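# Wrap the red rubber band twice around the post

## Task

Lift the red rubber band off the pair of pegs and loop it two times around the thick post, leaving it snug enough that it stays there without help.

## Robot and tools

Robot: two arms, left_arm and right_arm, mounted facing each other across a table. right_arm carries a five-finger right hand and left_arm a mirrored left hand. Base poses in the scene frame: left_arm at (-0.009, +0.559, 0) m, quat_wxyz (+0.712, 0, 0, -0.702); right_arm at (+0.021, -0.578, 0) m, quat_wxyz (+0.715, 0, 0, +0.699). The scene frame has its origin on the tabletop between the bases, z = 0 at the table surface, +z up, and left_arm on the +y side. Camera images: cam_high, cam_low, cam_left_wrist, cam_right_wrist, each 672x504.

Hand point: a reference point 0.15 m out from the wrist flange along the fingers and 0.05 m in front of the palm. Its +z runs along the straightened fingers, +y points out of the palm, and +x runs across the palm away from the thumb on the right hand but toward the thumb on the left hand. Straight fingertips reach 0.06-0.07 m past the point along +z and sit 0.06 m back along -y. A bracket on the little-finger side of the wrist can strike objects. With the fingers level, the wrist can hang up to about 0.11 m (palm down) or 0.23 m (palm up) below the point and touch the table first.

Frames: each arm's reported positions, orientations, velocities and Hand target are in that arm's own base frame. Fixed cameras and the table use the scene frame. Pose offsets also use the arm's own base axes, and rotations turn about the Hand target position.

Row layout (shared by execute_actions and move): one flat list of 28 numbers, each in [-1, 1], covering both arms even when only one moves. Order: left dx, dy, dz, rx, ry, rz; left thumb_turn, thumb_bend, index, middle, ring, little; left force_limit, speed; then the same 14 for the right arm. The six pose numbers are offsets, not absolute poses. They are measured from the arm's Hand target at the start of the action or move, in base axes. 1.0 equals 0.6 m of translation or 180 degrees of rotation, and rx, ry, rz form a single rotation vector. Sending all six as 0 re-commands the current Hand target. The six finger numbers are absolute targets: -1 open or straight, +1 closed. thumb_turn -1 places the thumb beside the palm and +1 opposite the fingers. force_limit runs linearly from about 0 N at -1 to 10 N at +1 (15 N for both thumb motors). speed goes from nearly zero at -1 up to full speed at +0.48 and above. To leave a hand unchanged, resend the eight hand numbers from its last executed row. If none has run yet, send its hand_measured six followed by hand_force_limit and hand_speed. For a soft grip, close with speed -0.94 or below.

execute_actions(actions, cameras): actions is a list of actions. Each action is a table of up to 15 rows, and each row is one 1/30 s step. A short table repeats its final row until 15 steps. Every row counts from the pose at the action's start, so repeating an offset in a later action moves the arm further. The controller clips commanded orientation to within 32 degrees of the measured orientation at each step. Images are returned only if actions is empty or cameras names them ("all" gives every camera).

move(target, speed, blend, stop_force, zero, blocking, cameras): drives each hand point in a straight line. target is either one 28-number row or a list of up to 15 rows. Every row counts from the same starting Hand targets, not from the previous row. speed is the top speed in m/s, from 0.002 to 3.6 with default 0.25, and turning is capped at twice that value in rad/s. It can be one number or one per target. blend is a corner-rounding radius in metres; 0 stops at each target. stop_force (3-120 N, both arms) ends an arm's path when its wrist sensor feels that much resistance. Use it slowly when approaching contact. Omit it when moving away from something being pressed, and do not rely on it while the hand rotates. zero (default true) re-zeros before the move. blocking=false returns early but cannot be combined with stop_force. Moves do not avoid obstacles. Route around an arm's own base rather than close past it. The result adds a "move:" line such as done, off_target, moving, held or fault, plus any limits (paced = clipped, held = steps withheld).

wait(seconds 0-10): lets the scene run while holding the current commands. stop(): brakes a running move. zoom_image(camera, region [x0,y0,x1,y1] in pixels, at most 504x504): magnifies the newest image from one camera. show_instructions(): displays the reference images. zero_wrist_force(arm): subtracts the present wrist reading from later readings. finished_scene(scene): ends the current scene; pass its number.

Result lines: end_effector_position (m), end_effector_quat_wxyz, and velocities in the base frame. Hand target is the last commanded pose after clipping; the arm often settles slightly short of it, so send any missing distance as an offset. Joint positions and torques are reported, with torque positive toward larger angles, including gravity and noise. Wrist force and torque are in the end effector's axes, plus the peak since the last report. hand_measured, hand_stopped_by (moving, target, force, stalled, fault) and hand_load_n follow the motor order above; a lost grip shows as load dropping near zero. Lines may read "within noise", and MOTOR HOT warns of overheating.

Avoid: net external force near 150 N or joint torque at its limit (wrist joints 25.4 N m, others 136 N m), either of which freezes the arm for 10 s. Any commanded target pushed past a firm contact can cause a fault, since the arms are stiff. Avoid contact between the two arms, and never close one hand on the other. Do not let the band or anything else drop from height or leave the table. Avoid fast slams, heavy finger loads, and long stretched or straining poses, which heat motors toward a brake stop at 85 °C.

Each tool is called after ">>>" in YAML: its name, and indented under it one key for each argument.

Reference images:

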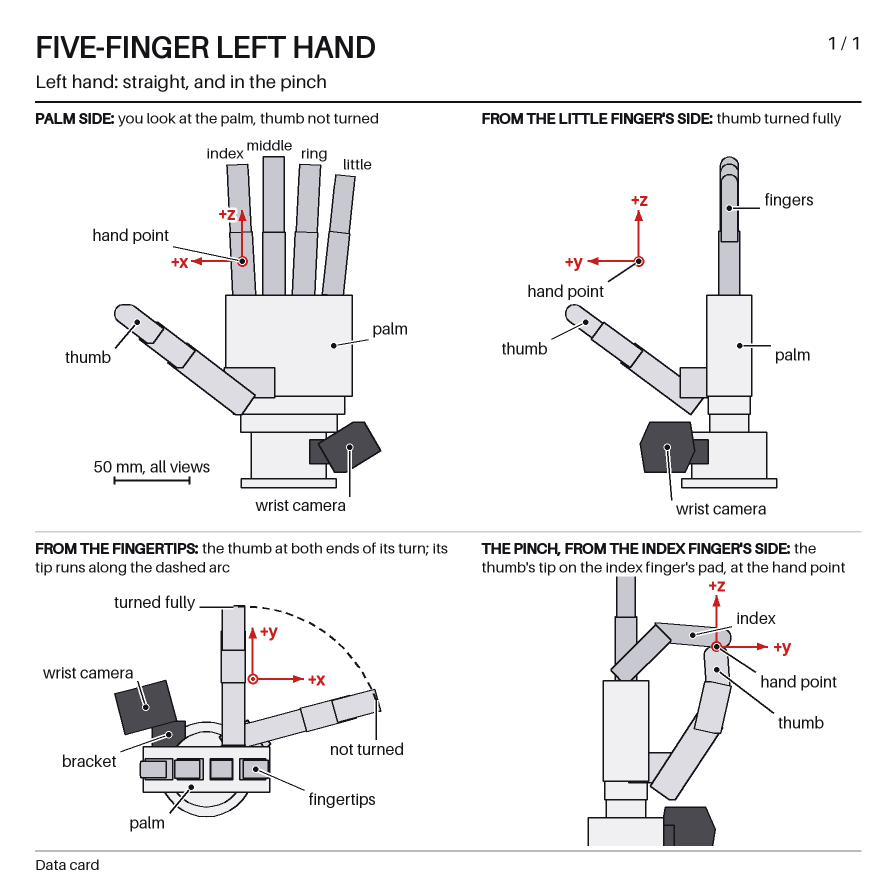

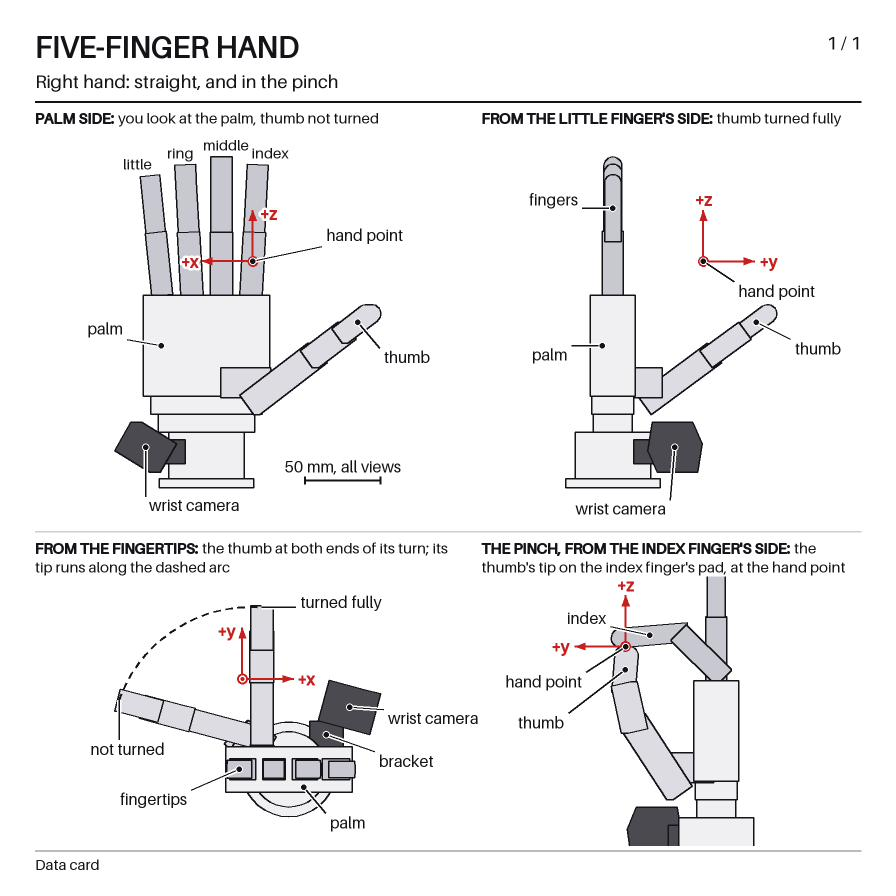

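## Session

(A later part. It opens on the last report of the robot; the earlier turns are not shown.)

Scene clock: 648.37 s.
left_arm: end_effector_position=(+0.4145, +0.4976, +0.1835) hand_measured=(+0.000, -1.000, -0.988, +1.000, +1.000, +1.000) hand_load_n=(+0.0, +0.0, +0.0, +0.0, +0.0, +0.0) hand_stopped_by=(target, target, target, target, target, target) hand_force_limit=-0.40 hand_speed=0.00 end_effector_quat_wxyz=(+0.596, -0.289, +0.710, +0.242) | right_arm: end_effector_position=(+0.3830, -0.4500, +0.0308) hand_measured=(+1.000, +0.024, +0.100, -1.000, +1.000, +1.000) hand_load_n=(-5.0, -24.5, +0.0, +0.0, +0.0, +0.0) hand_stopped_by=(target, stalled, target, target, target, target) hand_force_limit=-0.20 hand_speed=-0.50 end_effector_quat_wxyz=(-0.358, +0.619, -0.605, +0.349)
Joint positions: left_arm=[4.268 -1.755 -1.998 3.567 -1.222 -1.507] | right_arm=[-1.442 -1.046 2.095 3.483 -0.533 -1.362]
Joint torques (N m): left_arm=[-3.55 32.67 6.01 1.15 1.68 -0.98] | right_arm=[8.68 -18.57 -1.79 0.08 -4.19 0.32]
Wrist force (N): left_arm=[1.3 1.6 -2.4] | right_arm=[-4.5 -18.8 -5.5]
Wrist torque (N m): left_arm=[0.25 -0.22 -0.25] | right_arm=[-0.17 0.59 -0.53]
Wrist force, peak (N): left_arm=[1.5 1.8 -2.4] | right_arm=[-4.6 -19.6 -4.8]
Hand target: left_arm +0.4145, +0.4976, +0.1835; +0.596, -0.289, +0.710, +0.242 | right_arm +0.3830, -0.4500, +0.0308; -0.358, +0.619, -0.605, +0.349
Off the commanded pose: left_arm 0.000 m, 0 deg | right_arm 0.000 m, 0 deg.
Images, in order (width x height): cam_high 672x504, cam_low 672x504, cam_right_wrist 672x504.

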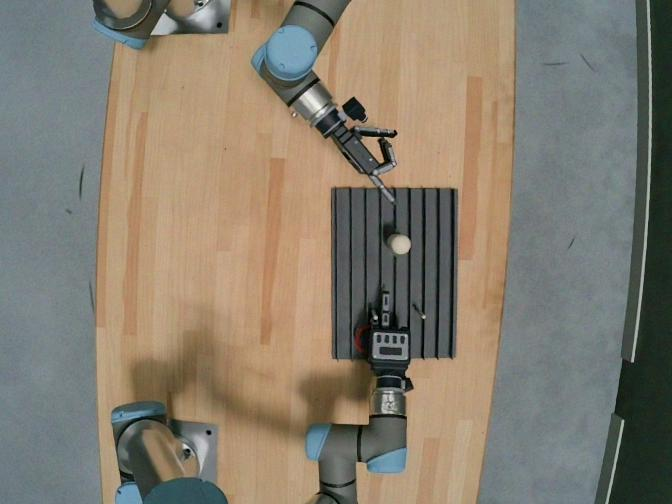

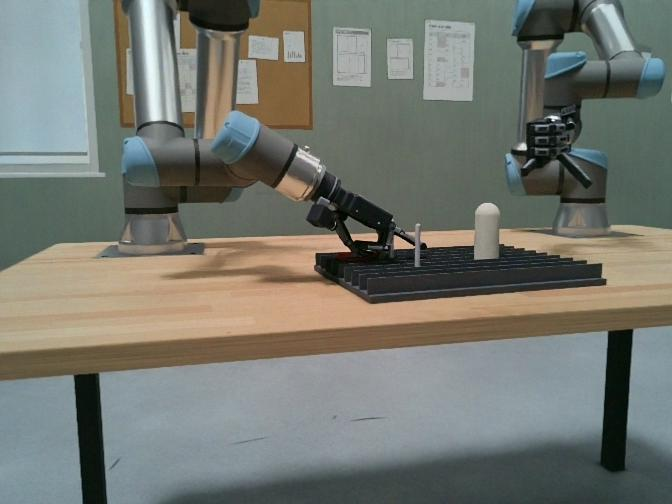

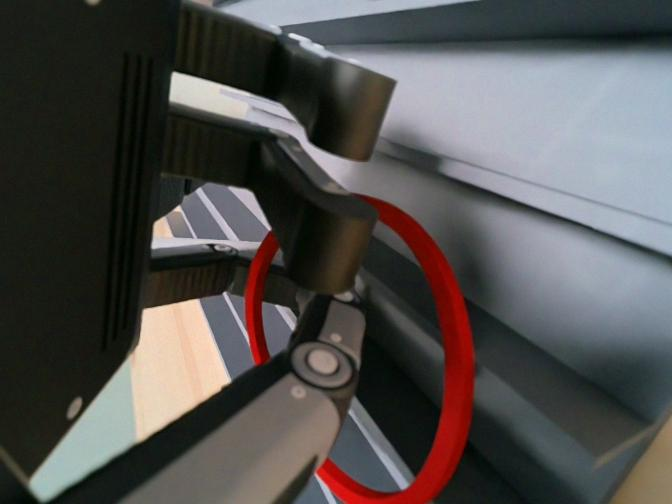

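>>> move:
  target: [0,0,0,0,0,0,0,-1,-1,1,1,1,-0.4,0,0,0,0.012,0,0,0,1,0.02,0.1,-1,1,1,-0.2,-0.5]
  speed: 0.03

>>> execute_actions:
  actions:
    - [[0,0,0,0,0,0,0,-1,-1,1,1,1,-0.4,0,0,0,0,0,0,0,1,-0.2,0.0,-1,1,1,-0.2,-0.5]]
    - [[0,0,0,0,0,0,0,-1,-1,1,1,1,-0.4,0,0,0,0,0,0,0,1,-0.2,0.0,-1,1,1,-0.2,-0.5]]
  cameras: ["cam_low","cam_right_wrist","cam_high"]

>>> zoom_image:
  camera: "cam_low"
  region: [270, 150, 430, 300]

Scene clock: 649.70 s.
left_arm: end_effector_position=(+0.4145, +0.4976, +0.1835) hand_measured=(+0.000, -1.000, -0.988, +1.000, +1.000, +1.000) hand_load_n=(+0.0, +0.0, +0.0, +0.0, +0.0, +0.0) hand_stopped_by=(target, target, target, target, target, target) hand_force_limit=-0.40 hand_speed=0.00 end_effector_quat_wxyz=(+0.596, -0.289, +0.710, +0.242) | right_arm: end_effector_position=(+0.3830, -0.4500, +0.0380) hand_measured=(+1.000, +0.020, +0.100, -1.000, +1.000, +1.000) hand_load_n=(+0.0, +0.0, +0.0, +0.0, +0.0, +0.0) hand_stopped_by=(target, target, target, target, target, target) hand_force_limit=-0.20 hand_speed=-0.50 end_effector_quat_wxyz=(-0.358, +0.619, -0.605, +0.349)
Joint positions: left_arm=[4.268 -1.755 -1.998 3.567 -1.222 -1.507] | right_arm=[-1.442 -1.063 2.094 3.502 -0.533 -1.362]
Joint torques (N m): left_arm=[-4.42 33.09 7.21 1.08 1.47 -1.07] | right_arm=[7.19 -27.66 -16.96 -5.05 2.79 -0.22]
Wrist force (N): left_arm=[1.6 1.7 -2.3] | right_arm=[-3.2 1.0 1.9]
Wrist torque (N m): left_arm=[0.26 -0.25 -0.24] | right_arm=[0.18 0.46 -0.14]
Wrist force, peak (N): left_arm=[1.4 1.7 -2.5] | right_arm=[-4.3 -18.9 -5.2]
Hand target: left_arm +0.4145, +0.4976, +0.1835; +0.596, -0.289, +0.710, +0.242 | right_arm +0.3830, -0.4500, +0.0380; -0.358, +0.619, -0.605, +0.349
Off the commanded pose: left_arm 0.000 m, 0 deg | right_arm 0.000 m, 0 deg.
move: done

Scene clock: 650.90 s.
left_arm: end_effector_position=(+0.4145, +0.4976, +0.1835) hand_measured=(+0.000, -1.000, -0.988, +1.000, +1.000, +1.000) hand_load_n=(+0.0, +0.0, +0.0, +0.0, +0.0, +0.0) hand_stopped_by=(target, target, target, target, target, target) hand_force_limit=-0.40 hand_speed=0.00 end_effector_quat_wxyz=(+0.596, -0.289, +0.710, +0.242) | right_arm: end_effector_position=(+0.3830, -0.4500, +0.0380) hand_measured=(+1.000, -0.198, +0.002, -1.000, +1.000, +1.000) hand_load_n=(+5.0, -2.5, -5.0, +0.0, +0.0, +0.0) hand_stopped_by=(target, target, target, target, target, target) hand_force_limit=-0.20 hand_speed=-0.50 end_effector_quat_wxyz=(-0.358, +0.619, -0.605, +0.349)
Joint positions: left_arm=[4.268 -1.755 -1.998 3.567 -1.222 -1.507] | right_arm=[-1.442 -1.062 2.094 3.501 -0.533 -1.362]
Joint torques (N m): left_arm=[-2.83 33.57 6.36 1.24 1.78 -1.11] | right_arm=[4.16 -27.73 -8.12 -0.23 2.23 -2.57]
Wrist force (N): left_arm=[1.4 1.5 -2.2] | right_arm=[-6.4 4.7 -7.7]
Wrist torque (N m): left_arm=[0.22 -0.23 -0.24] | right_arm=[0.61 0.53 -0.12]
Wrist force, peak (N): left_arm=[1.6 1.8 -2.4] | right_arm=[-6.6 4.7 -7.8]
Hand target: left_arm +0.4145, +0.4976, +0.1835; +0.596, -0.289, +0.710, +0.242 | right_arm +0.3830, -0.4500, +0.0380; -0.358, +0.619, -0.605, +0.349
Off the commanded pose: left_arm 0.000 m, 0 deg | right_arm 0.000 m, 0 deg.
Images, in order (width x height): cam_high 672x504, cam_low 672x504, cam_right_wrist 672x504.

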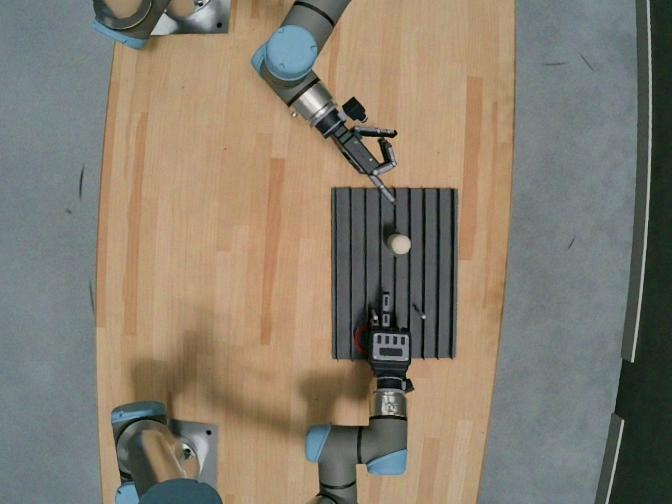

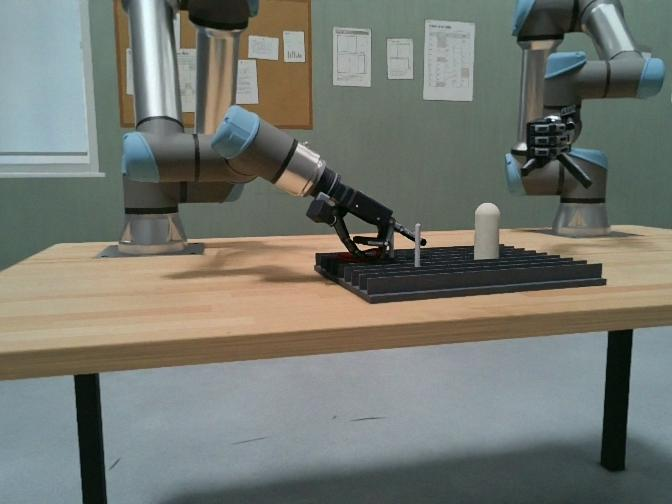

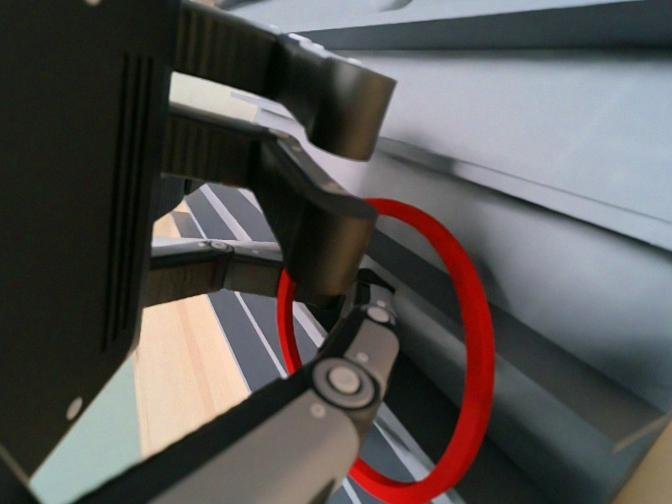

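Scaled by 3.150 from the camera's 672x504 image, which has a finer 960x720 frame.

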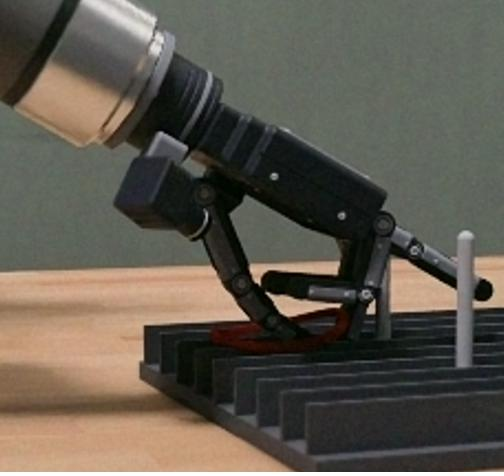

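>>> move:
  target:
    - [0,0,0,0,0,0,0,-1,-1,1,1,1,-0.4,0,-0.004,0,0.01,0,0,0,1,-0.2,0.0,-1,1,1,-0.2,-0.5]
    - [0,0,0,0,0,0,0,-1,-1,1,1,1,-0.4,0,-0.004,0,0.12,0,0,0,1,-0.2,0.0,-1,1,1,-0.2,-0.5]
  speed: 0.04
  cameras: ["cam_low","cam_right_wrist","cam_high"]

>>> zoom_image:
  camera: "cam_low"
  region: [270, 150, 430, 300]

Scene clock: 653.77 s.
left_arm: end_effector_position=(+0.4145, +0.4976, +0.1835) hand_measured=(+0.000, -1.000, -0.988, +1.000, +1.000, +1.000) hand_load_n=(+0.0, +0.0, +0.0, +0.0, +0.0, +0.0) hand_stopped_by=(target, target, target, target, target, target) hand_force_limit=-0.40 hand_speed=0.00 end_effector_quat_wxyz=(+0.596, -0.289, +0.710, +0.242) | right_arm: end_effector_position=(+0.3806, -0.4500, +0.1100) hand_measured=(+1.000, -0.198, +0.000, -1.000, +1.000, +1.000) hand_load_n=(+0.0, +0.0, +0.0, +0.0, +0.0, +0.0) hand_stopped_by=(target, target, target, target, target, target) hand_force_limit=-0.20 hand_speed=-0.50 end_effector_quat_wxyz=(-0.358, +0.619, -0.605, +0.349)
Joint positions: left_arm=[4.268 -1.755 -1.998 3.567 -1.222 -1.507] | right_arm=[-1.447 -1.222 2.061 3.701 -0.532 -1.371]
Joint torques (N m): left_arm=[-4.8 34.17 6.37 1.06 1.57 -1.12] | right_arm=[4.87 -24.02 -8.43 -5.53 -0.16 -2.55]
Wrist force (N): left_arm=[1.3 1.5 -2.3] | right_arm=[-3.3 1.2 1.6]
Wrist torque (N m): left_arm=[0.24 -0.21 -0.25] | right_arm=[0.22 0.50 -0.15]
Wrist force, peak (N): left_arm=[1.5 1.5 -2.5] | right_arm=[-6.2 4.7 -7.9]
Hand target: left_arm +0.4145, +0.4976, +0.1835; +0.596, -0.289, +0.710, +0.242 | right_arm +0.3806, -0.4500, +0.1100; -0.358, +0.619, -0.605, +0.349
Off the commanded pose: left_arm 0.000 m, 0 deg | right_arm 0.000 m, 0 deg.
move: done
Images, in order (width x height): cam_high 672x504, cam_low 672x504, cam_right_wrist 672x504.

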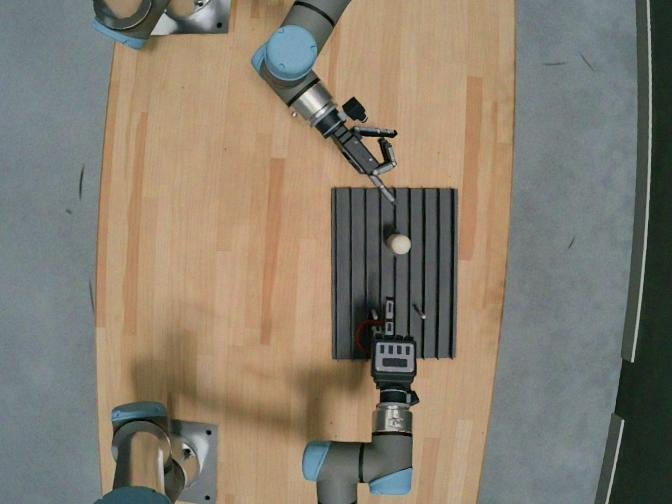

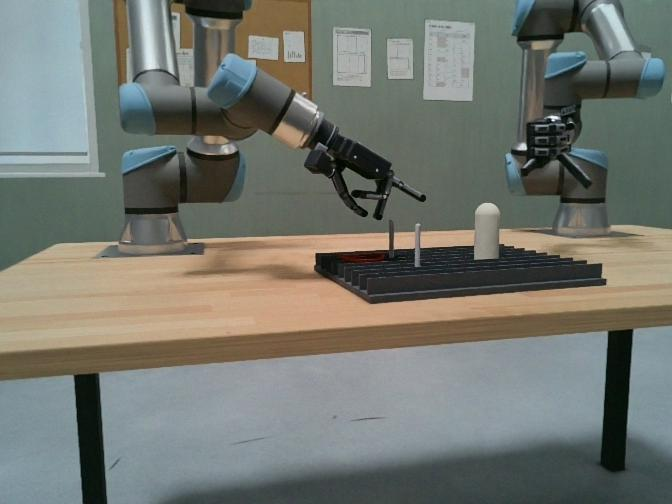

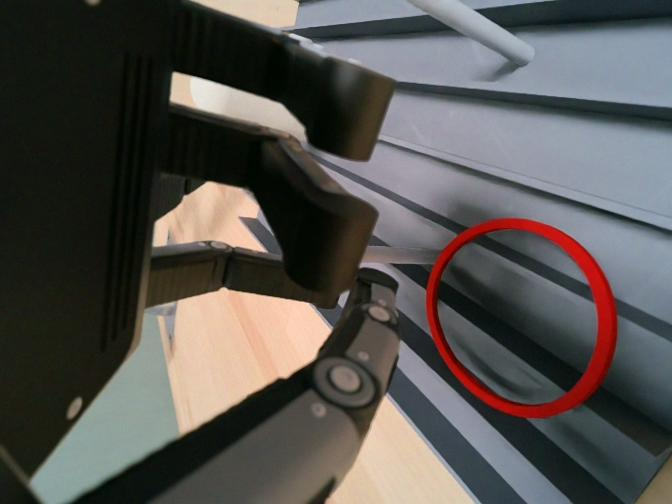

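Scaled by 3.150 from the camera's 672x504 image, which has a finer 960x720 frame.

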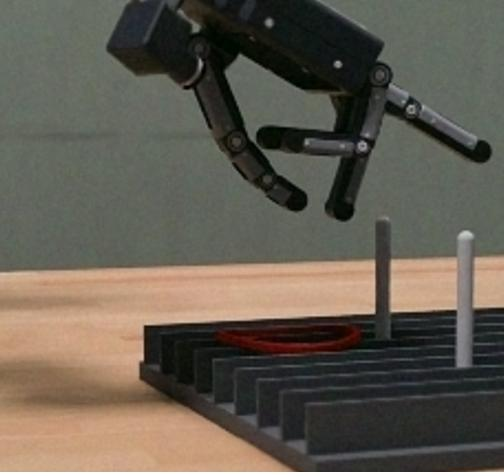

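>>> move:
  target:
    - [0,0,0,0,0,0,0,-1,-1,1,1,1,-0.4,0,0,0,0.12,0,0,0,1,-0.3,0.0,0,0,1,-0.2,-0.3]
    - [0,0,0,0,0,0,0,-1,-1,1,1,1,-0.4,0,0.015,0.0512,0.12,0,0,-0.5,1,-0.3,0.0,0,0,1,-0.2,-0.3]
  speed: 0.3
  cameras: ["cam_low","cam_right_wrist","cam_high"]

>>> zoom_image:
  camera: "cam_high"
  region: [280, 260, 430, 390]

Scene clock: 659.00 s.
left_arm: end_effector_position=(+0.4145, +0.4976, +0.1835) hand_measured=(+0.000, -1.000, -0.988, +1.000, +1.000, +1.000) hand_load_n=(+0.0, +0.0, +0.0, +0.0, +0.0, +0.0) hand_stopped_by=(target, target, target, target, target, target) hand_force_limit=-0.40 hand_speed=0.00 end_effector_quat_wxyz=(+0.596, -0.289, +0.710, +0.242) | right_arm: end_effector_position=(+0.3896, -0.4193, +0.1819) hand_measured=(+1.000, -0.300, +0.000, +0.000, +0.000, +1.000) hand_load_n=(+0.0, +0.5, +0.0, +0.0, +0.0, +0.0) hand_stopped_by=(target, target, target, target, target, target) hand_force_limit=-0.20 hand_speed=-0.30 end_effector_quat_wxyz=(+0.006, -0.010, +0.866, -0.500)
Joint positions: left_arm=[4.268 -1.755 -1.998 3.567 -1.222 -1.507] | right_arm=[-0.902 -1.355 2.223 2.899 -2.119 0.361]
Joint torques (N m): left_arm=[-2.59 35.34 5.86 1.15 1.77 -1.11] | right_arm=[2.6 -32.71 -12.85 -3.04 -2.25 2.42]
Wrist force (N): left_arm=[1.5 1.8 -2.4] | right_arm=[-3.3 1.3 1.6]
Wrist torque (N m): left_arm=[0.29 -0.25 -0.25] | right_arm=[0.21 0.50 -0.10]
Wrist force, peak (N): left_arm=[1.6 1.6 -2.6] | right_arm=[-3.4 2.5 2.3]
Hand target: left_arm +0.4145, +0.4976, +0.1835; +0.596, -0.289, +0.710, +0.242 | right_arm +0.3896, -0.4193, +0.1820; +0.006, -0.010, +0.866, -0.500
Off the commanded pose: left_arm 0.000 m, 0 deg | right_arm 0.000 m, 0 deg.
move: done
Images, in order (width x height): cam_high 672x504, cam_low 672x504, cam_right_wrist 672x504.

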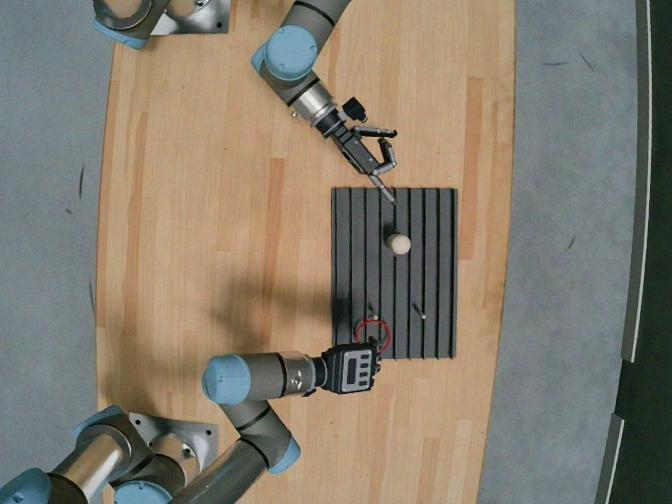

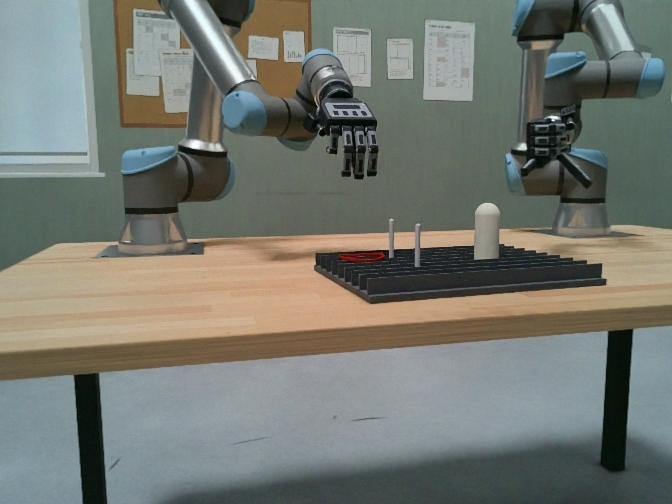

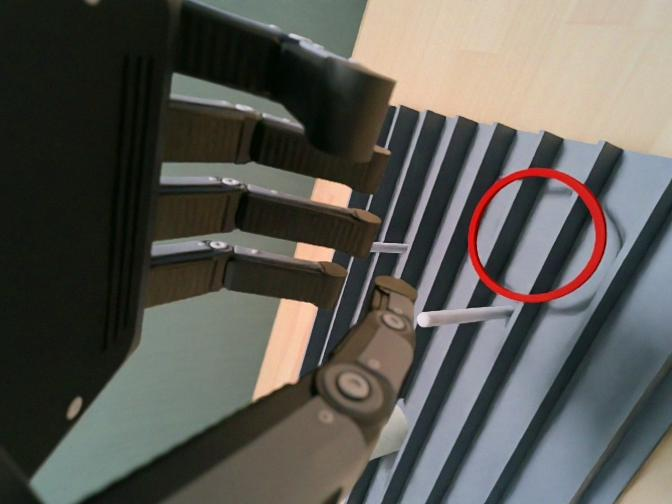

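Scaled by 3.360 from the camera's 672x504 image, which has a finer 960x720 frame.

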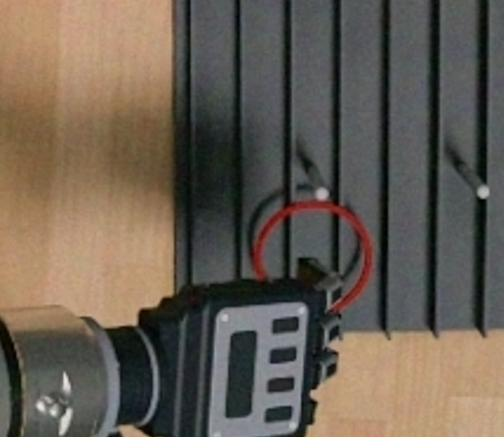

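>>> move:
  target: [0,0,0,0,0,0,0,-1,-1,1,1,1,-0.4,0,-0.0067,0,-0.175,0,0,0,1,-0.3,0.0,0,0,1,-0.2,-0.3]
  speed: 0.12
  cameras: ["cam_low","cam_right_wrist","cam_high"]

>>> zoom_image:
  camera: "cam_high"
  region: [280, 260, 430, 390]

>>> zoom_image:
  camera: "cam_low"
  region: [280, 170, 430, 300]

>>> zoom_image:
  camera: "cam_right_wrist"
  region: [200, 80, 660, 420]

Scene clock: 661.47 s.
left_arm: end_effector_position=(+0.4145, +0.4976, +0.1835) hand_measured=(+0.000, -1.000, -0.988, +1.000, +1.000, +1.000) hand_load_n=(+0.5, +0.0, +0.0, +0.0, +0.0, +0.0) hand_stopped_by=(target, target, target, target, target, target) hand_force_limit=-0.40 hand_speed=0.00 end_effector_quat_wxyz=(+0.596, -0.289, +0.710, +0.242) | right_arm: end_effector_position=(+0.3855, -0.4193, +0.0769) hand_measured=(+1.000, -0.300, +0.000, +0.000, +0.000, +1.000) hand_load_n=(+0.0, +0.0, +0.0, +0.0, +0.0, +0.0) hand_stopped_by=(target, target, target, target, target, target) hand_force_limit=-0.20 hand_speed=-0.30 end_effector_quat_wxyz=(+0.006, -0.010, +0.866, -0.500)
Joint positions: left_arm=[4.268 -1.755 -1.998 3.567 -1.222 -1.507] | right_arm=[-0.91 -1.086 2.283 2.567 -2.112 0.355]
Joint torques (N m): left_arm=[-3.26 34.15 6.82 1.43 1.61 -1.02] | right_arm=[1.97 -23.07 -15.75 -3.69 -0.51 -1.34]
Wrist force (N): left_arm=[1.3 1.7 -2.1] | right_arm=[-3.3 1.3 1.3]
Wrist torque (N m): left_arm=[0.25 -0.21 -0.25] | right_arm=[0.24 0.48 -0.10]
Wrist force, peak (N): left_arm=[1.5 1.8 -2.4] | right_arm=[-3.2 2.5 2.0]
Hand target: left_arm +0.4145, +0.4976, +0.1835; +0.596, -0.289, +0.710, +0.242 | right_arm +0.3856, -0.4193, +0.0770; +0.006, -0.010, +0.866, -0.500
Off the commanded pose: left_arm 0.000 m, 0 deg | right_arm 0.000 m, 0 deg.
move: done
Images, in order (width x height): cam_high 672x504, cam_low 672x504, cam_right_wrist 672x504.

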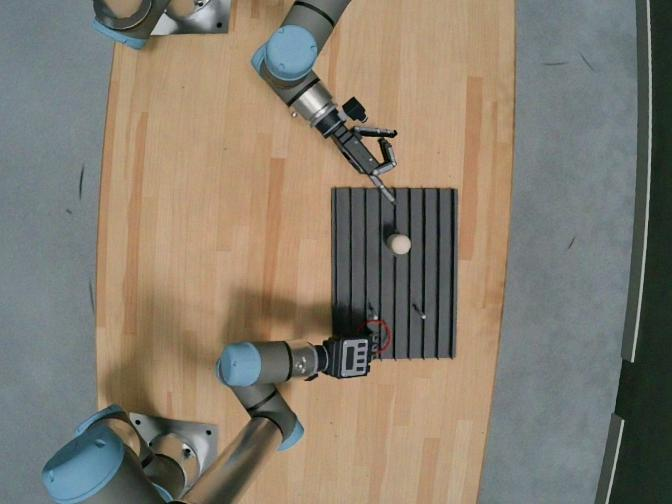

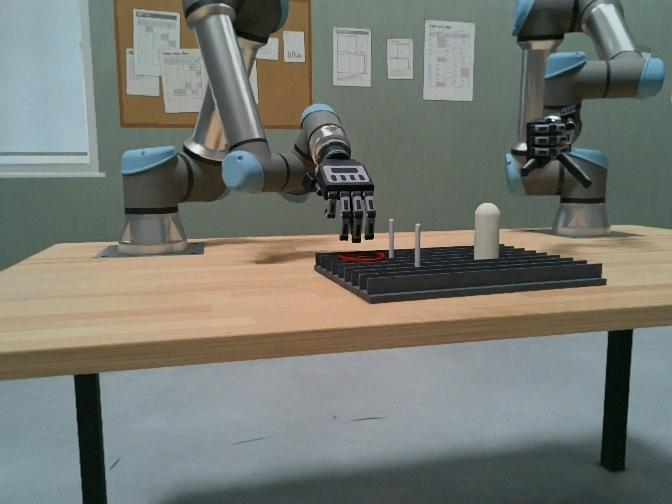

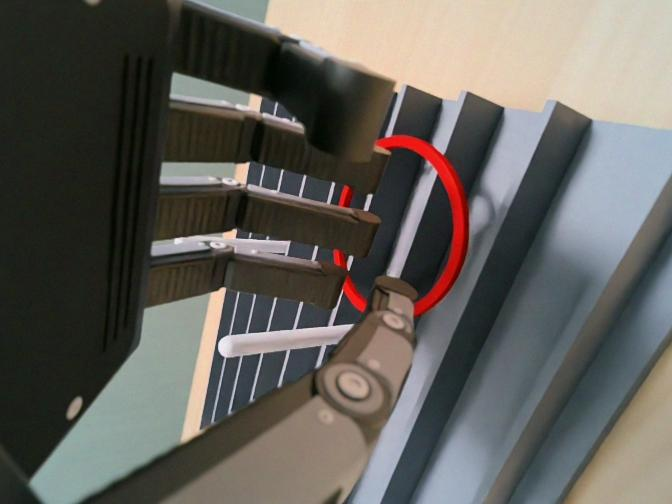

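Scaled by 3.360 from the camera's 672x504 image, which has a finer 960x720 frame.

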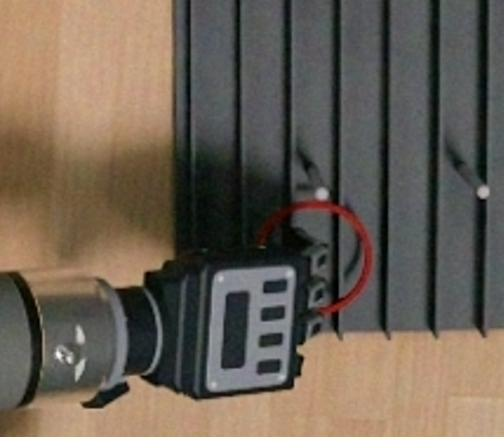

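Scaled by 3.360 from the camera's 672x504 image, which has a finer 960x720 frame.

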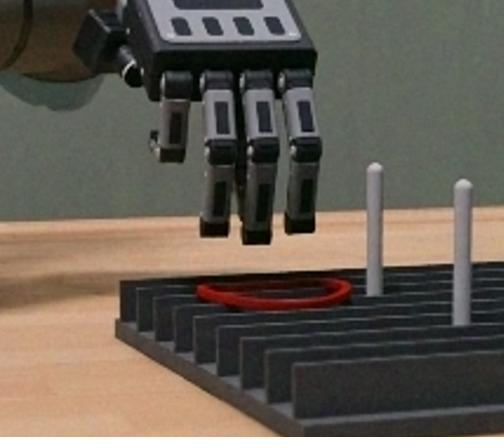

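Scaled by 1.096 from the camera's 672x504 image, which has a finer 960x720 frame.

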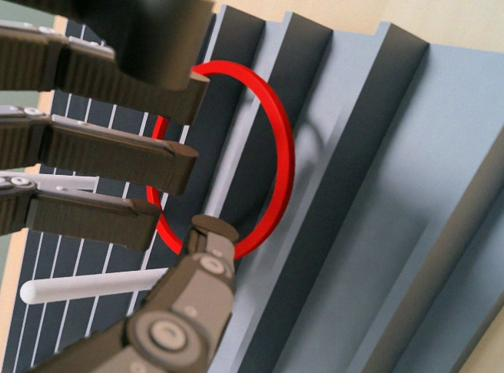

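>>> move:
  target:
    - [0,0,0,0,0,0,0,-1,-1,1,1,1,-0.4,0,0,0.005,-0.035,0,0,0,1,-0.3,0.0,0,0,1,-0.2,-0.3]
    - [0,0,0,0,0,0,0,-1,-1,1,1,1,-0.4,0,0,0.005,-0.077,0,0,0,1,-0.3,0.0,0,0,1,-0.2,-0.3]
  speed: [0.05,0.015]
  stop_force: 5
  cameras: ["cam_low","cam_right_wrist","cam_high"]

>>> zoom_image:
  camera: "cam_high"
  region: [280, 260, 430, 390]

>>> zoom_image:
  camera: "cam_low"
  region: [280, 170, 430, 300]

>>> zoom_image:
  camera: "cam_right_wrist"
  region: [200, 80, 660, 420]

Scene clock: 663.90 s.
left_arm: end_effector_position=(+0.4145, +0.4976, +0.1835) hand_measured=(+0.000, -1.000, -0.988, +1.000, +1.000, +1.000) hand_load_n=(+0.5, +0.0, +0.0, +0.0, +0.0, +0.0) hand_stopped_by=(target, target, target, target, target, target) hand_force_limit=-0.40 hand_speed=0.00 end_effector_quat_wxyz=(+0.596, -0.289, +0.710, +0.242) | right_arm: end_effector_position=(+0.3856, -0.4162, +0.0502) hand_measured=(+1.000, -0.300, +0.000, +0.000, +0.000, +1.000) hand_load_n=(+0.0, +0.0, +0.0, -8.0, -2.5, +0.0) hand_stopped_by=(target, target, target, target, target, target) hand_force_limit=-0.20 hand_speed=-0.30 end_effector_quat_wxyz=(+0.006, -0.010, +0.866, -0.500)
Joint positions: left_arm=[4.268 -1.755 -1.998 3.567 -1.222 -1.507] | right_arm=[-0.905 -1.009 2.288 2.487 -2.116 0.359]
Joint torques (N m): left_arm=[-3.02 34.06 6.3 1.55 1.64 -1.1] | right_arm=[-3.3 -27.36 -2.78 -2.2 0.25 -1.13]
Wrist force (N): left_arm=[1.2 1.6 -2.4] | right_arm=[-3.9 2.7 -4.6]
Wrist torque (N m): left_arm=[0.26 -0.20 -0.26] | right_arm=[0.23 0.71 -0.27]
Wrist force, peak (N): left_arm=[1.4 1.6 -2.6] | right_arm=[-3.8 -1.5 -7.4]
Hand target: left_arm +0.4145, +0.4976, +0.1835; +0.596, -0.289, +0.710, +0.242 | right_arm +0.3856, -0.4162, +0.0502; +0.006, -0.010, +0.866, -0.500 (not the last commanded pose)
Off the commanded pose: left_arm 0.000 m, 0 deg | right_arm 0.019 m, 0 deg.
move: contact (right_arm); path passed 1 of 2 targets
Images, in order (width x height): cam_high 672x504, cam_low 672x504, cam_right_wrist 672x504.

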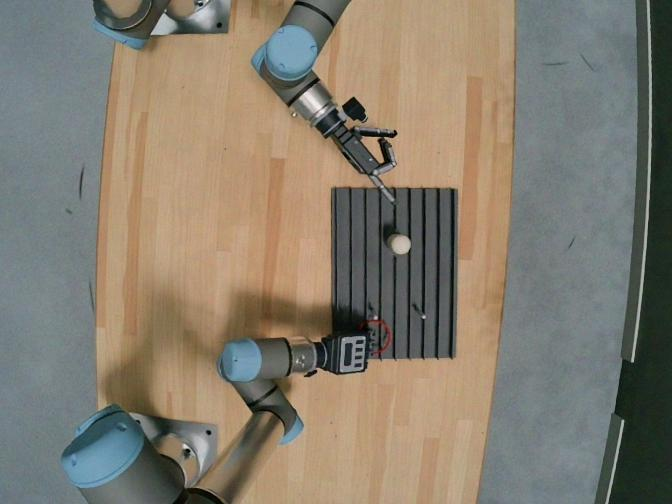

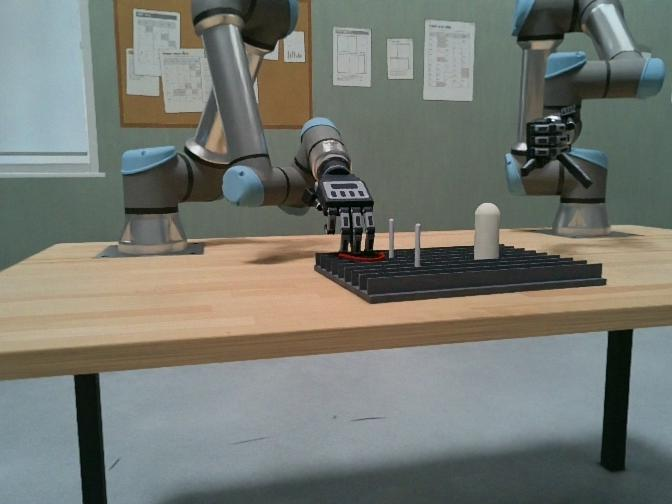

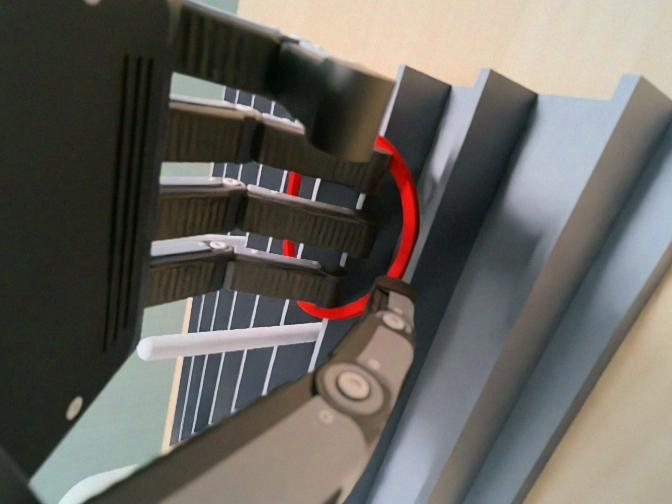

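Scaled by 3.360 from the camera's 672x504 image, which has a finer 960x720 frame.

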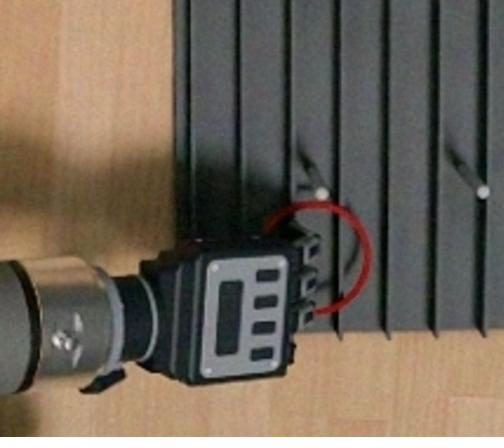

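Scaled by 3.360 from the camera's 672x504 image, which has a finer 960x720 frame.

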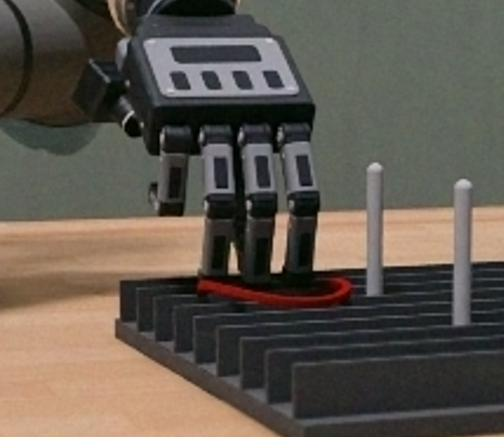

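Scaled by 1.096 from the camera's 672x504 image, which has a finer 960x720 frame.

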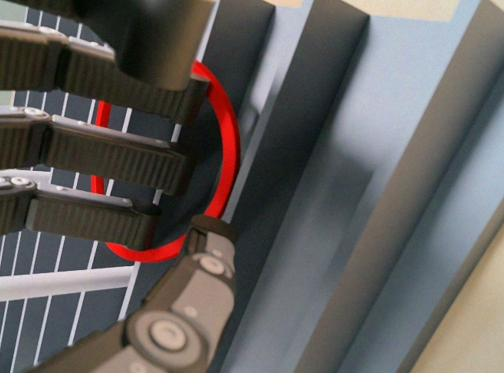

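>>> move:
  target:
    - [0,0,0,0,0,0,0,-1,-1,1,1,1,-0.4,0,0,0,0.04,0,0,0,1,-0.3,0.0,0,0,1,-0.2,-0.3]
    - [0,0,0,0,0,0,0,-1,-1,1,1,1,-0.4,0,0,0.033,0.04,0,0,0,1,-0.3,-0.3,-0.3,-0.3,1,-0.2,-0.3]
  speed: 0.06
  cameras: ["cam_low","cam_right_wrist","cam_high"]

>>> zoom_image:
  camera: "cam_high"
  region: [280, 260, 430, 390]

>>> zoom_image:
  camera: "cam_low"
  region: [280, 170, 430, 300]

>>> zoom_image:
  camera: "cam_right_wrist"
  region: [200, 80, 660, 420]

Scene clock: 667.00 s.
left_arm: end_effector_position=(+0.4145, +0.4976, +0.1835) hand_measured=(+0.000, -1.000, -0.988, +1.000, +1.000, +1.000) hand_load_n=(+0.0, +0.0, +0.0, +0.0, +0.0, +0.0) hand_stopped_by=(target, target, target, target, target, target) hand_force_limit=-0.40 hand_speed=0.00 end_effector_quat_wxyz=(+0.596, -0.289, +0.710, +0.242) | right_arm: end_effector_position=(+0.3856, -0.3964, +0.0742) hand_measured=(+1.000, -0.300, -0.300, -0.300, -0.300, +1.000) hand_load_n=(+0.0, +0.0, +0.0, +0.0, +0.0, +0.0) hand_stopped_by=(target, target, target, target, target, target) hand_force_limit=-0.20 hand_speed=-0.30 end_effector_quat_wxyz=(+0.006, -0.010, +0.866, -0.500)
Joint positions: left_arm=[4.268 -1.755 -1.998 3.567 -1.222 -1.507] | right_arm=[-0.873 -1.095 2.321 2.552 -2.142 0.381]
Joint torques (N m): left_arm=[-3.4 33.28 6.91 1.65 1.69 -1.02] | right_arm=[-11.2 -22.13 -12.43 0.33 0.85 -2.72]
Wrist force (N): left_arm=[1.4 1.6 -2.2] | right_arm=[-3.4 1.3 1.5]
Wrist torque (N m): left_arm=[0.25 -0.21 -0.25] | right_arm=[0.22 0.49 -0.22]
Wrist force, peak (N): left_arm=[1.6 1.7 -2.4] | right_arm=[-4.1 2.4 -4.6]
Hand target: left_arm +0.4145, +0.4976, +0.1835; +0.596, -0.289, +0.710, +0.242 | right_arm +0.3856, -0.3964, +0.0742; +0.006, -0.010, +0.866, -0.500
Off the commanded pose: left_arm 0.000 m, 0 deg | right_arm 0.000 m, 0 deg.
move: done
Images, in order (width x height): cam_high 672x504, cam_low 672x504, cam_right_wrist 672x504.

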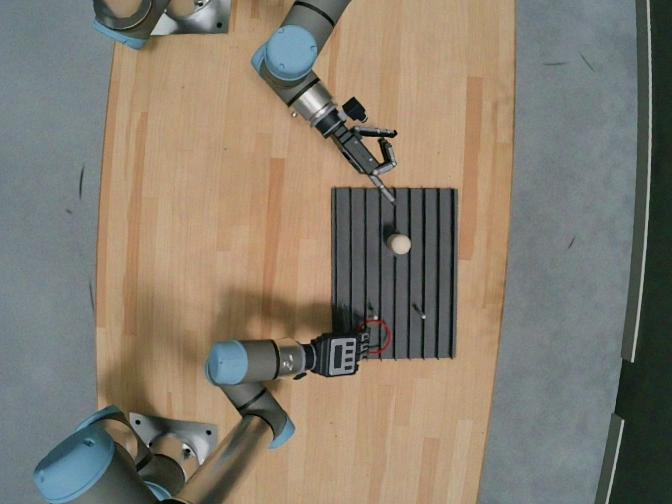

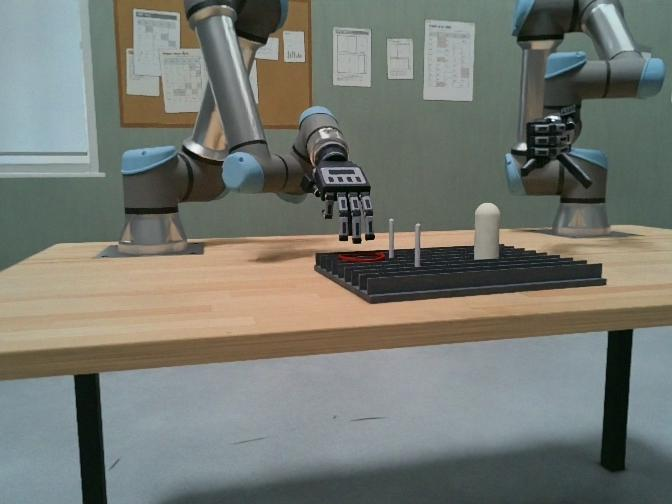

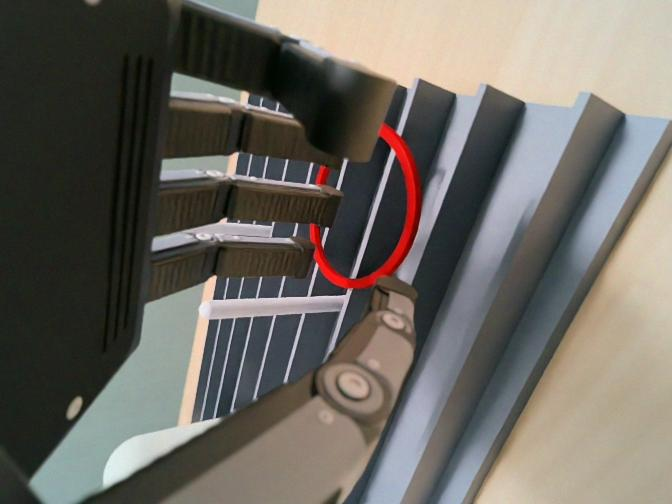

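Scaled by 3.360 from the camera's 672x504 image, which has a finer 960x720 frame.

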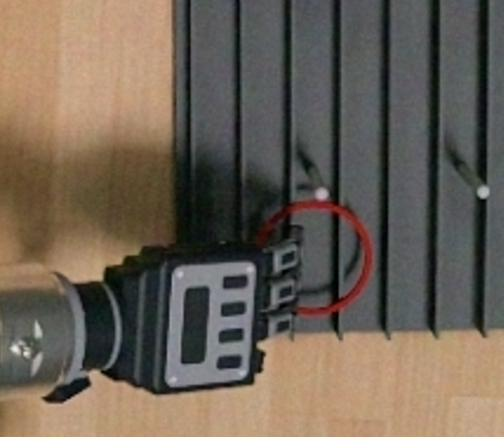

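Scaled by 3.360 from the camera's 672x504 image, which has a finer 960x720 frame.

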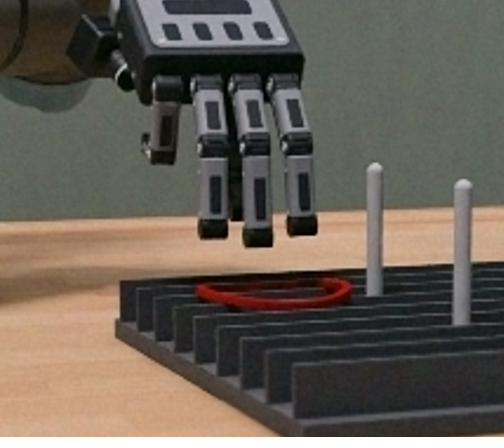

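Scaled by 1.096 from the camera's 672x504 image, which has a finer 960x720 frame.

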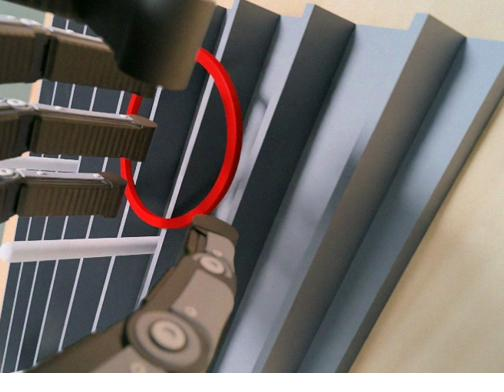

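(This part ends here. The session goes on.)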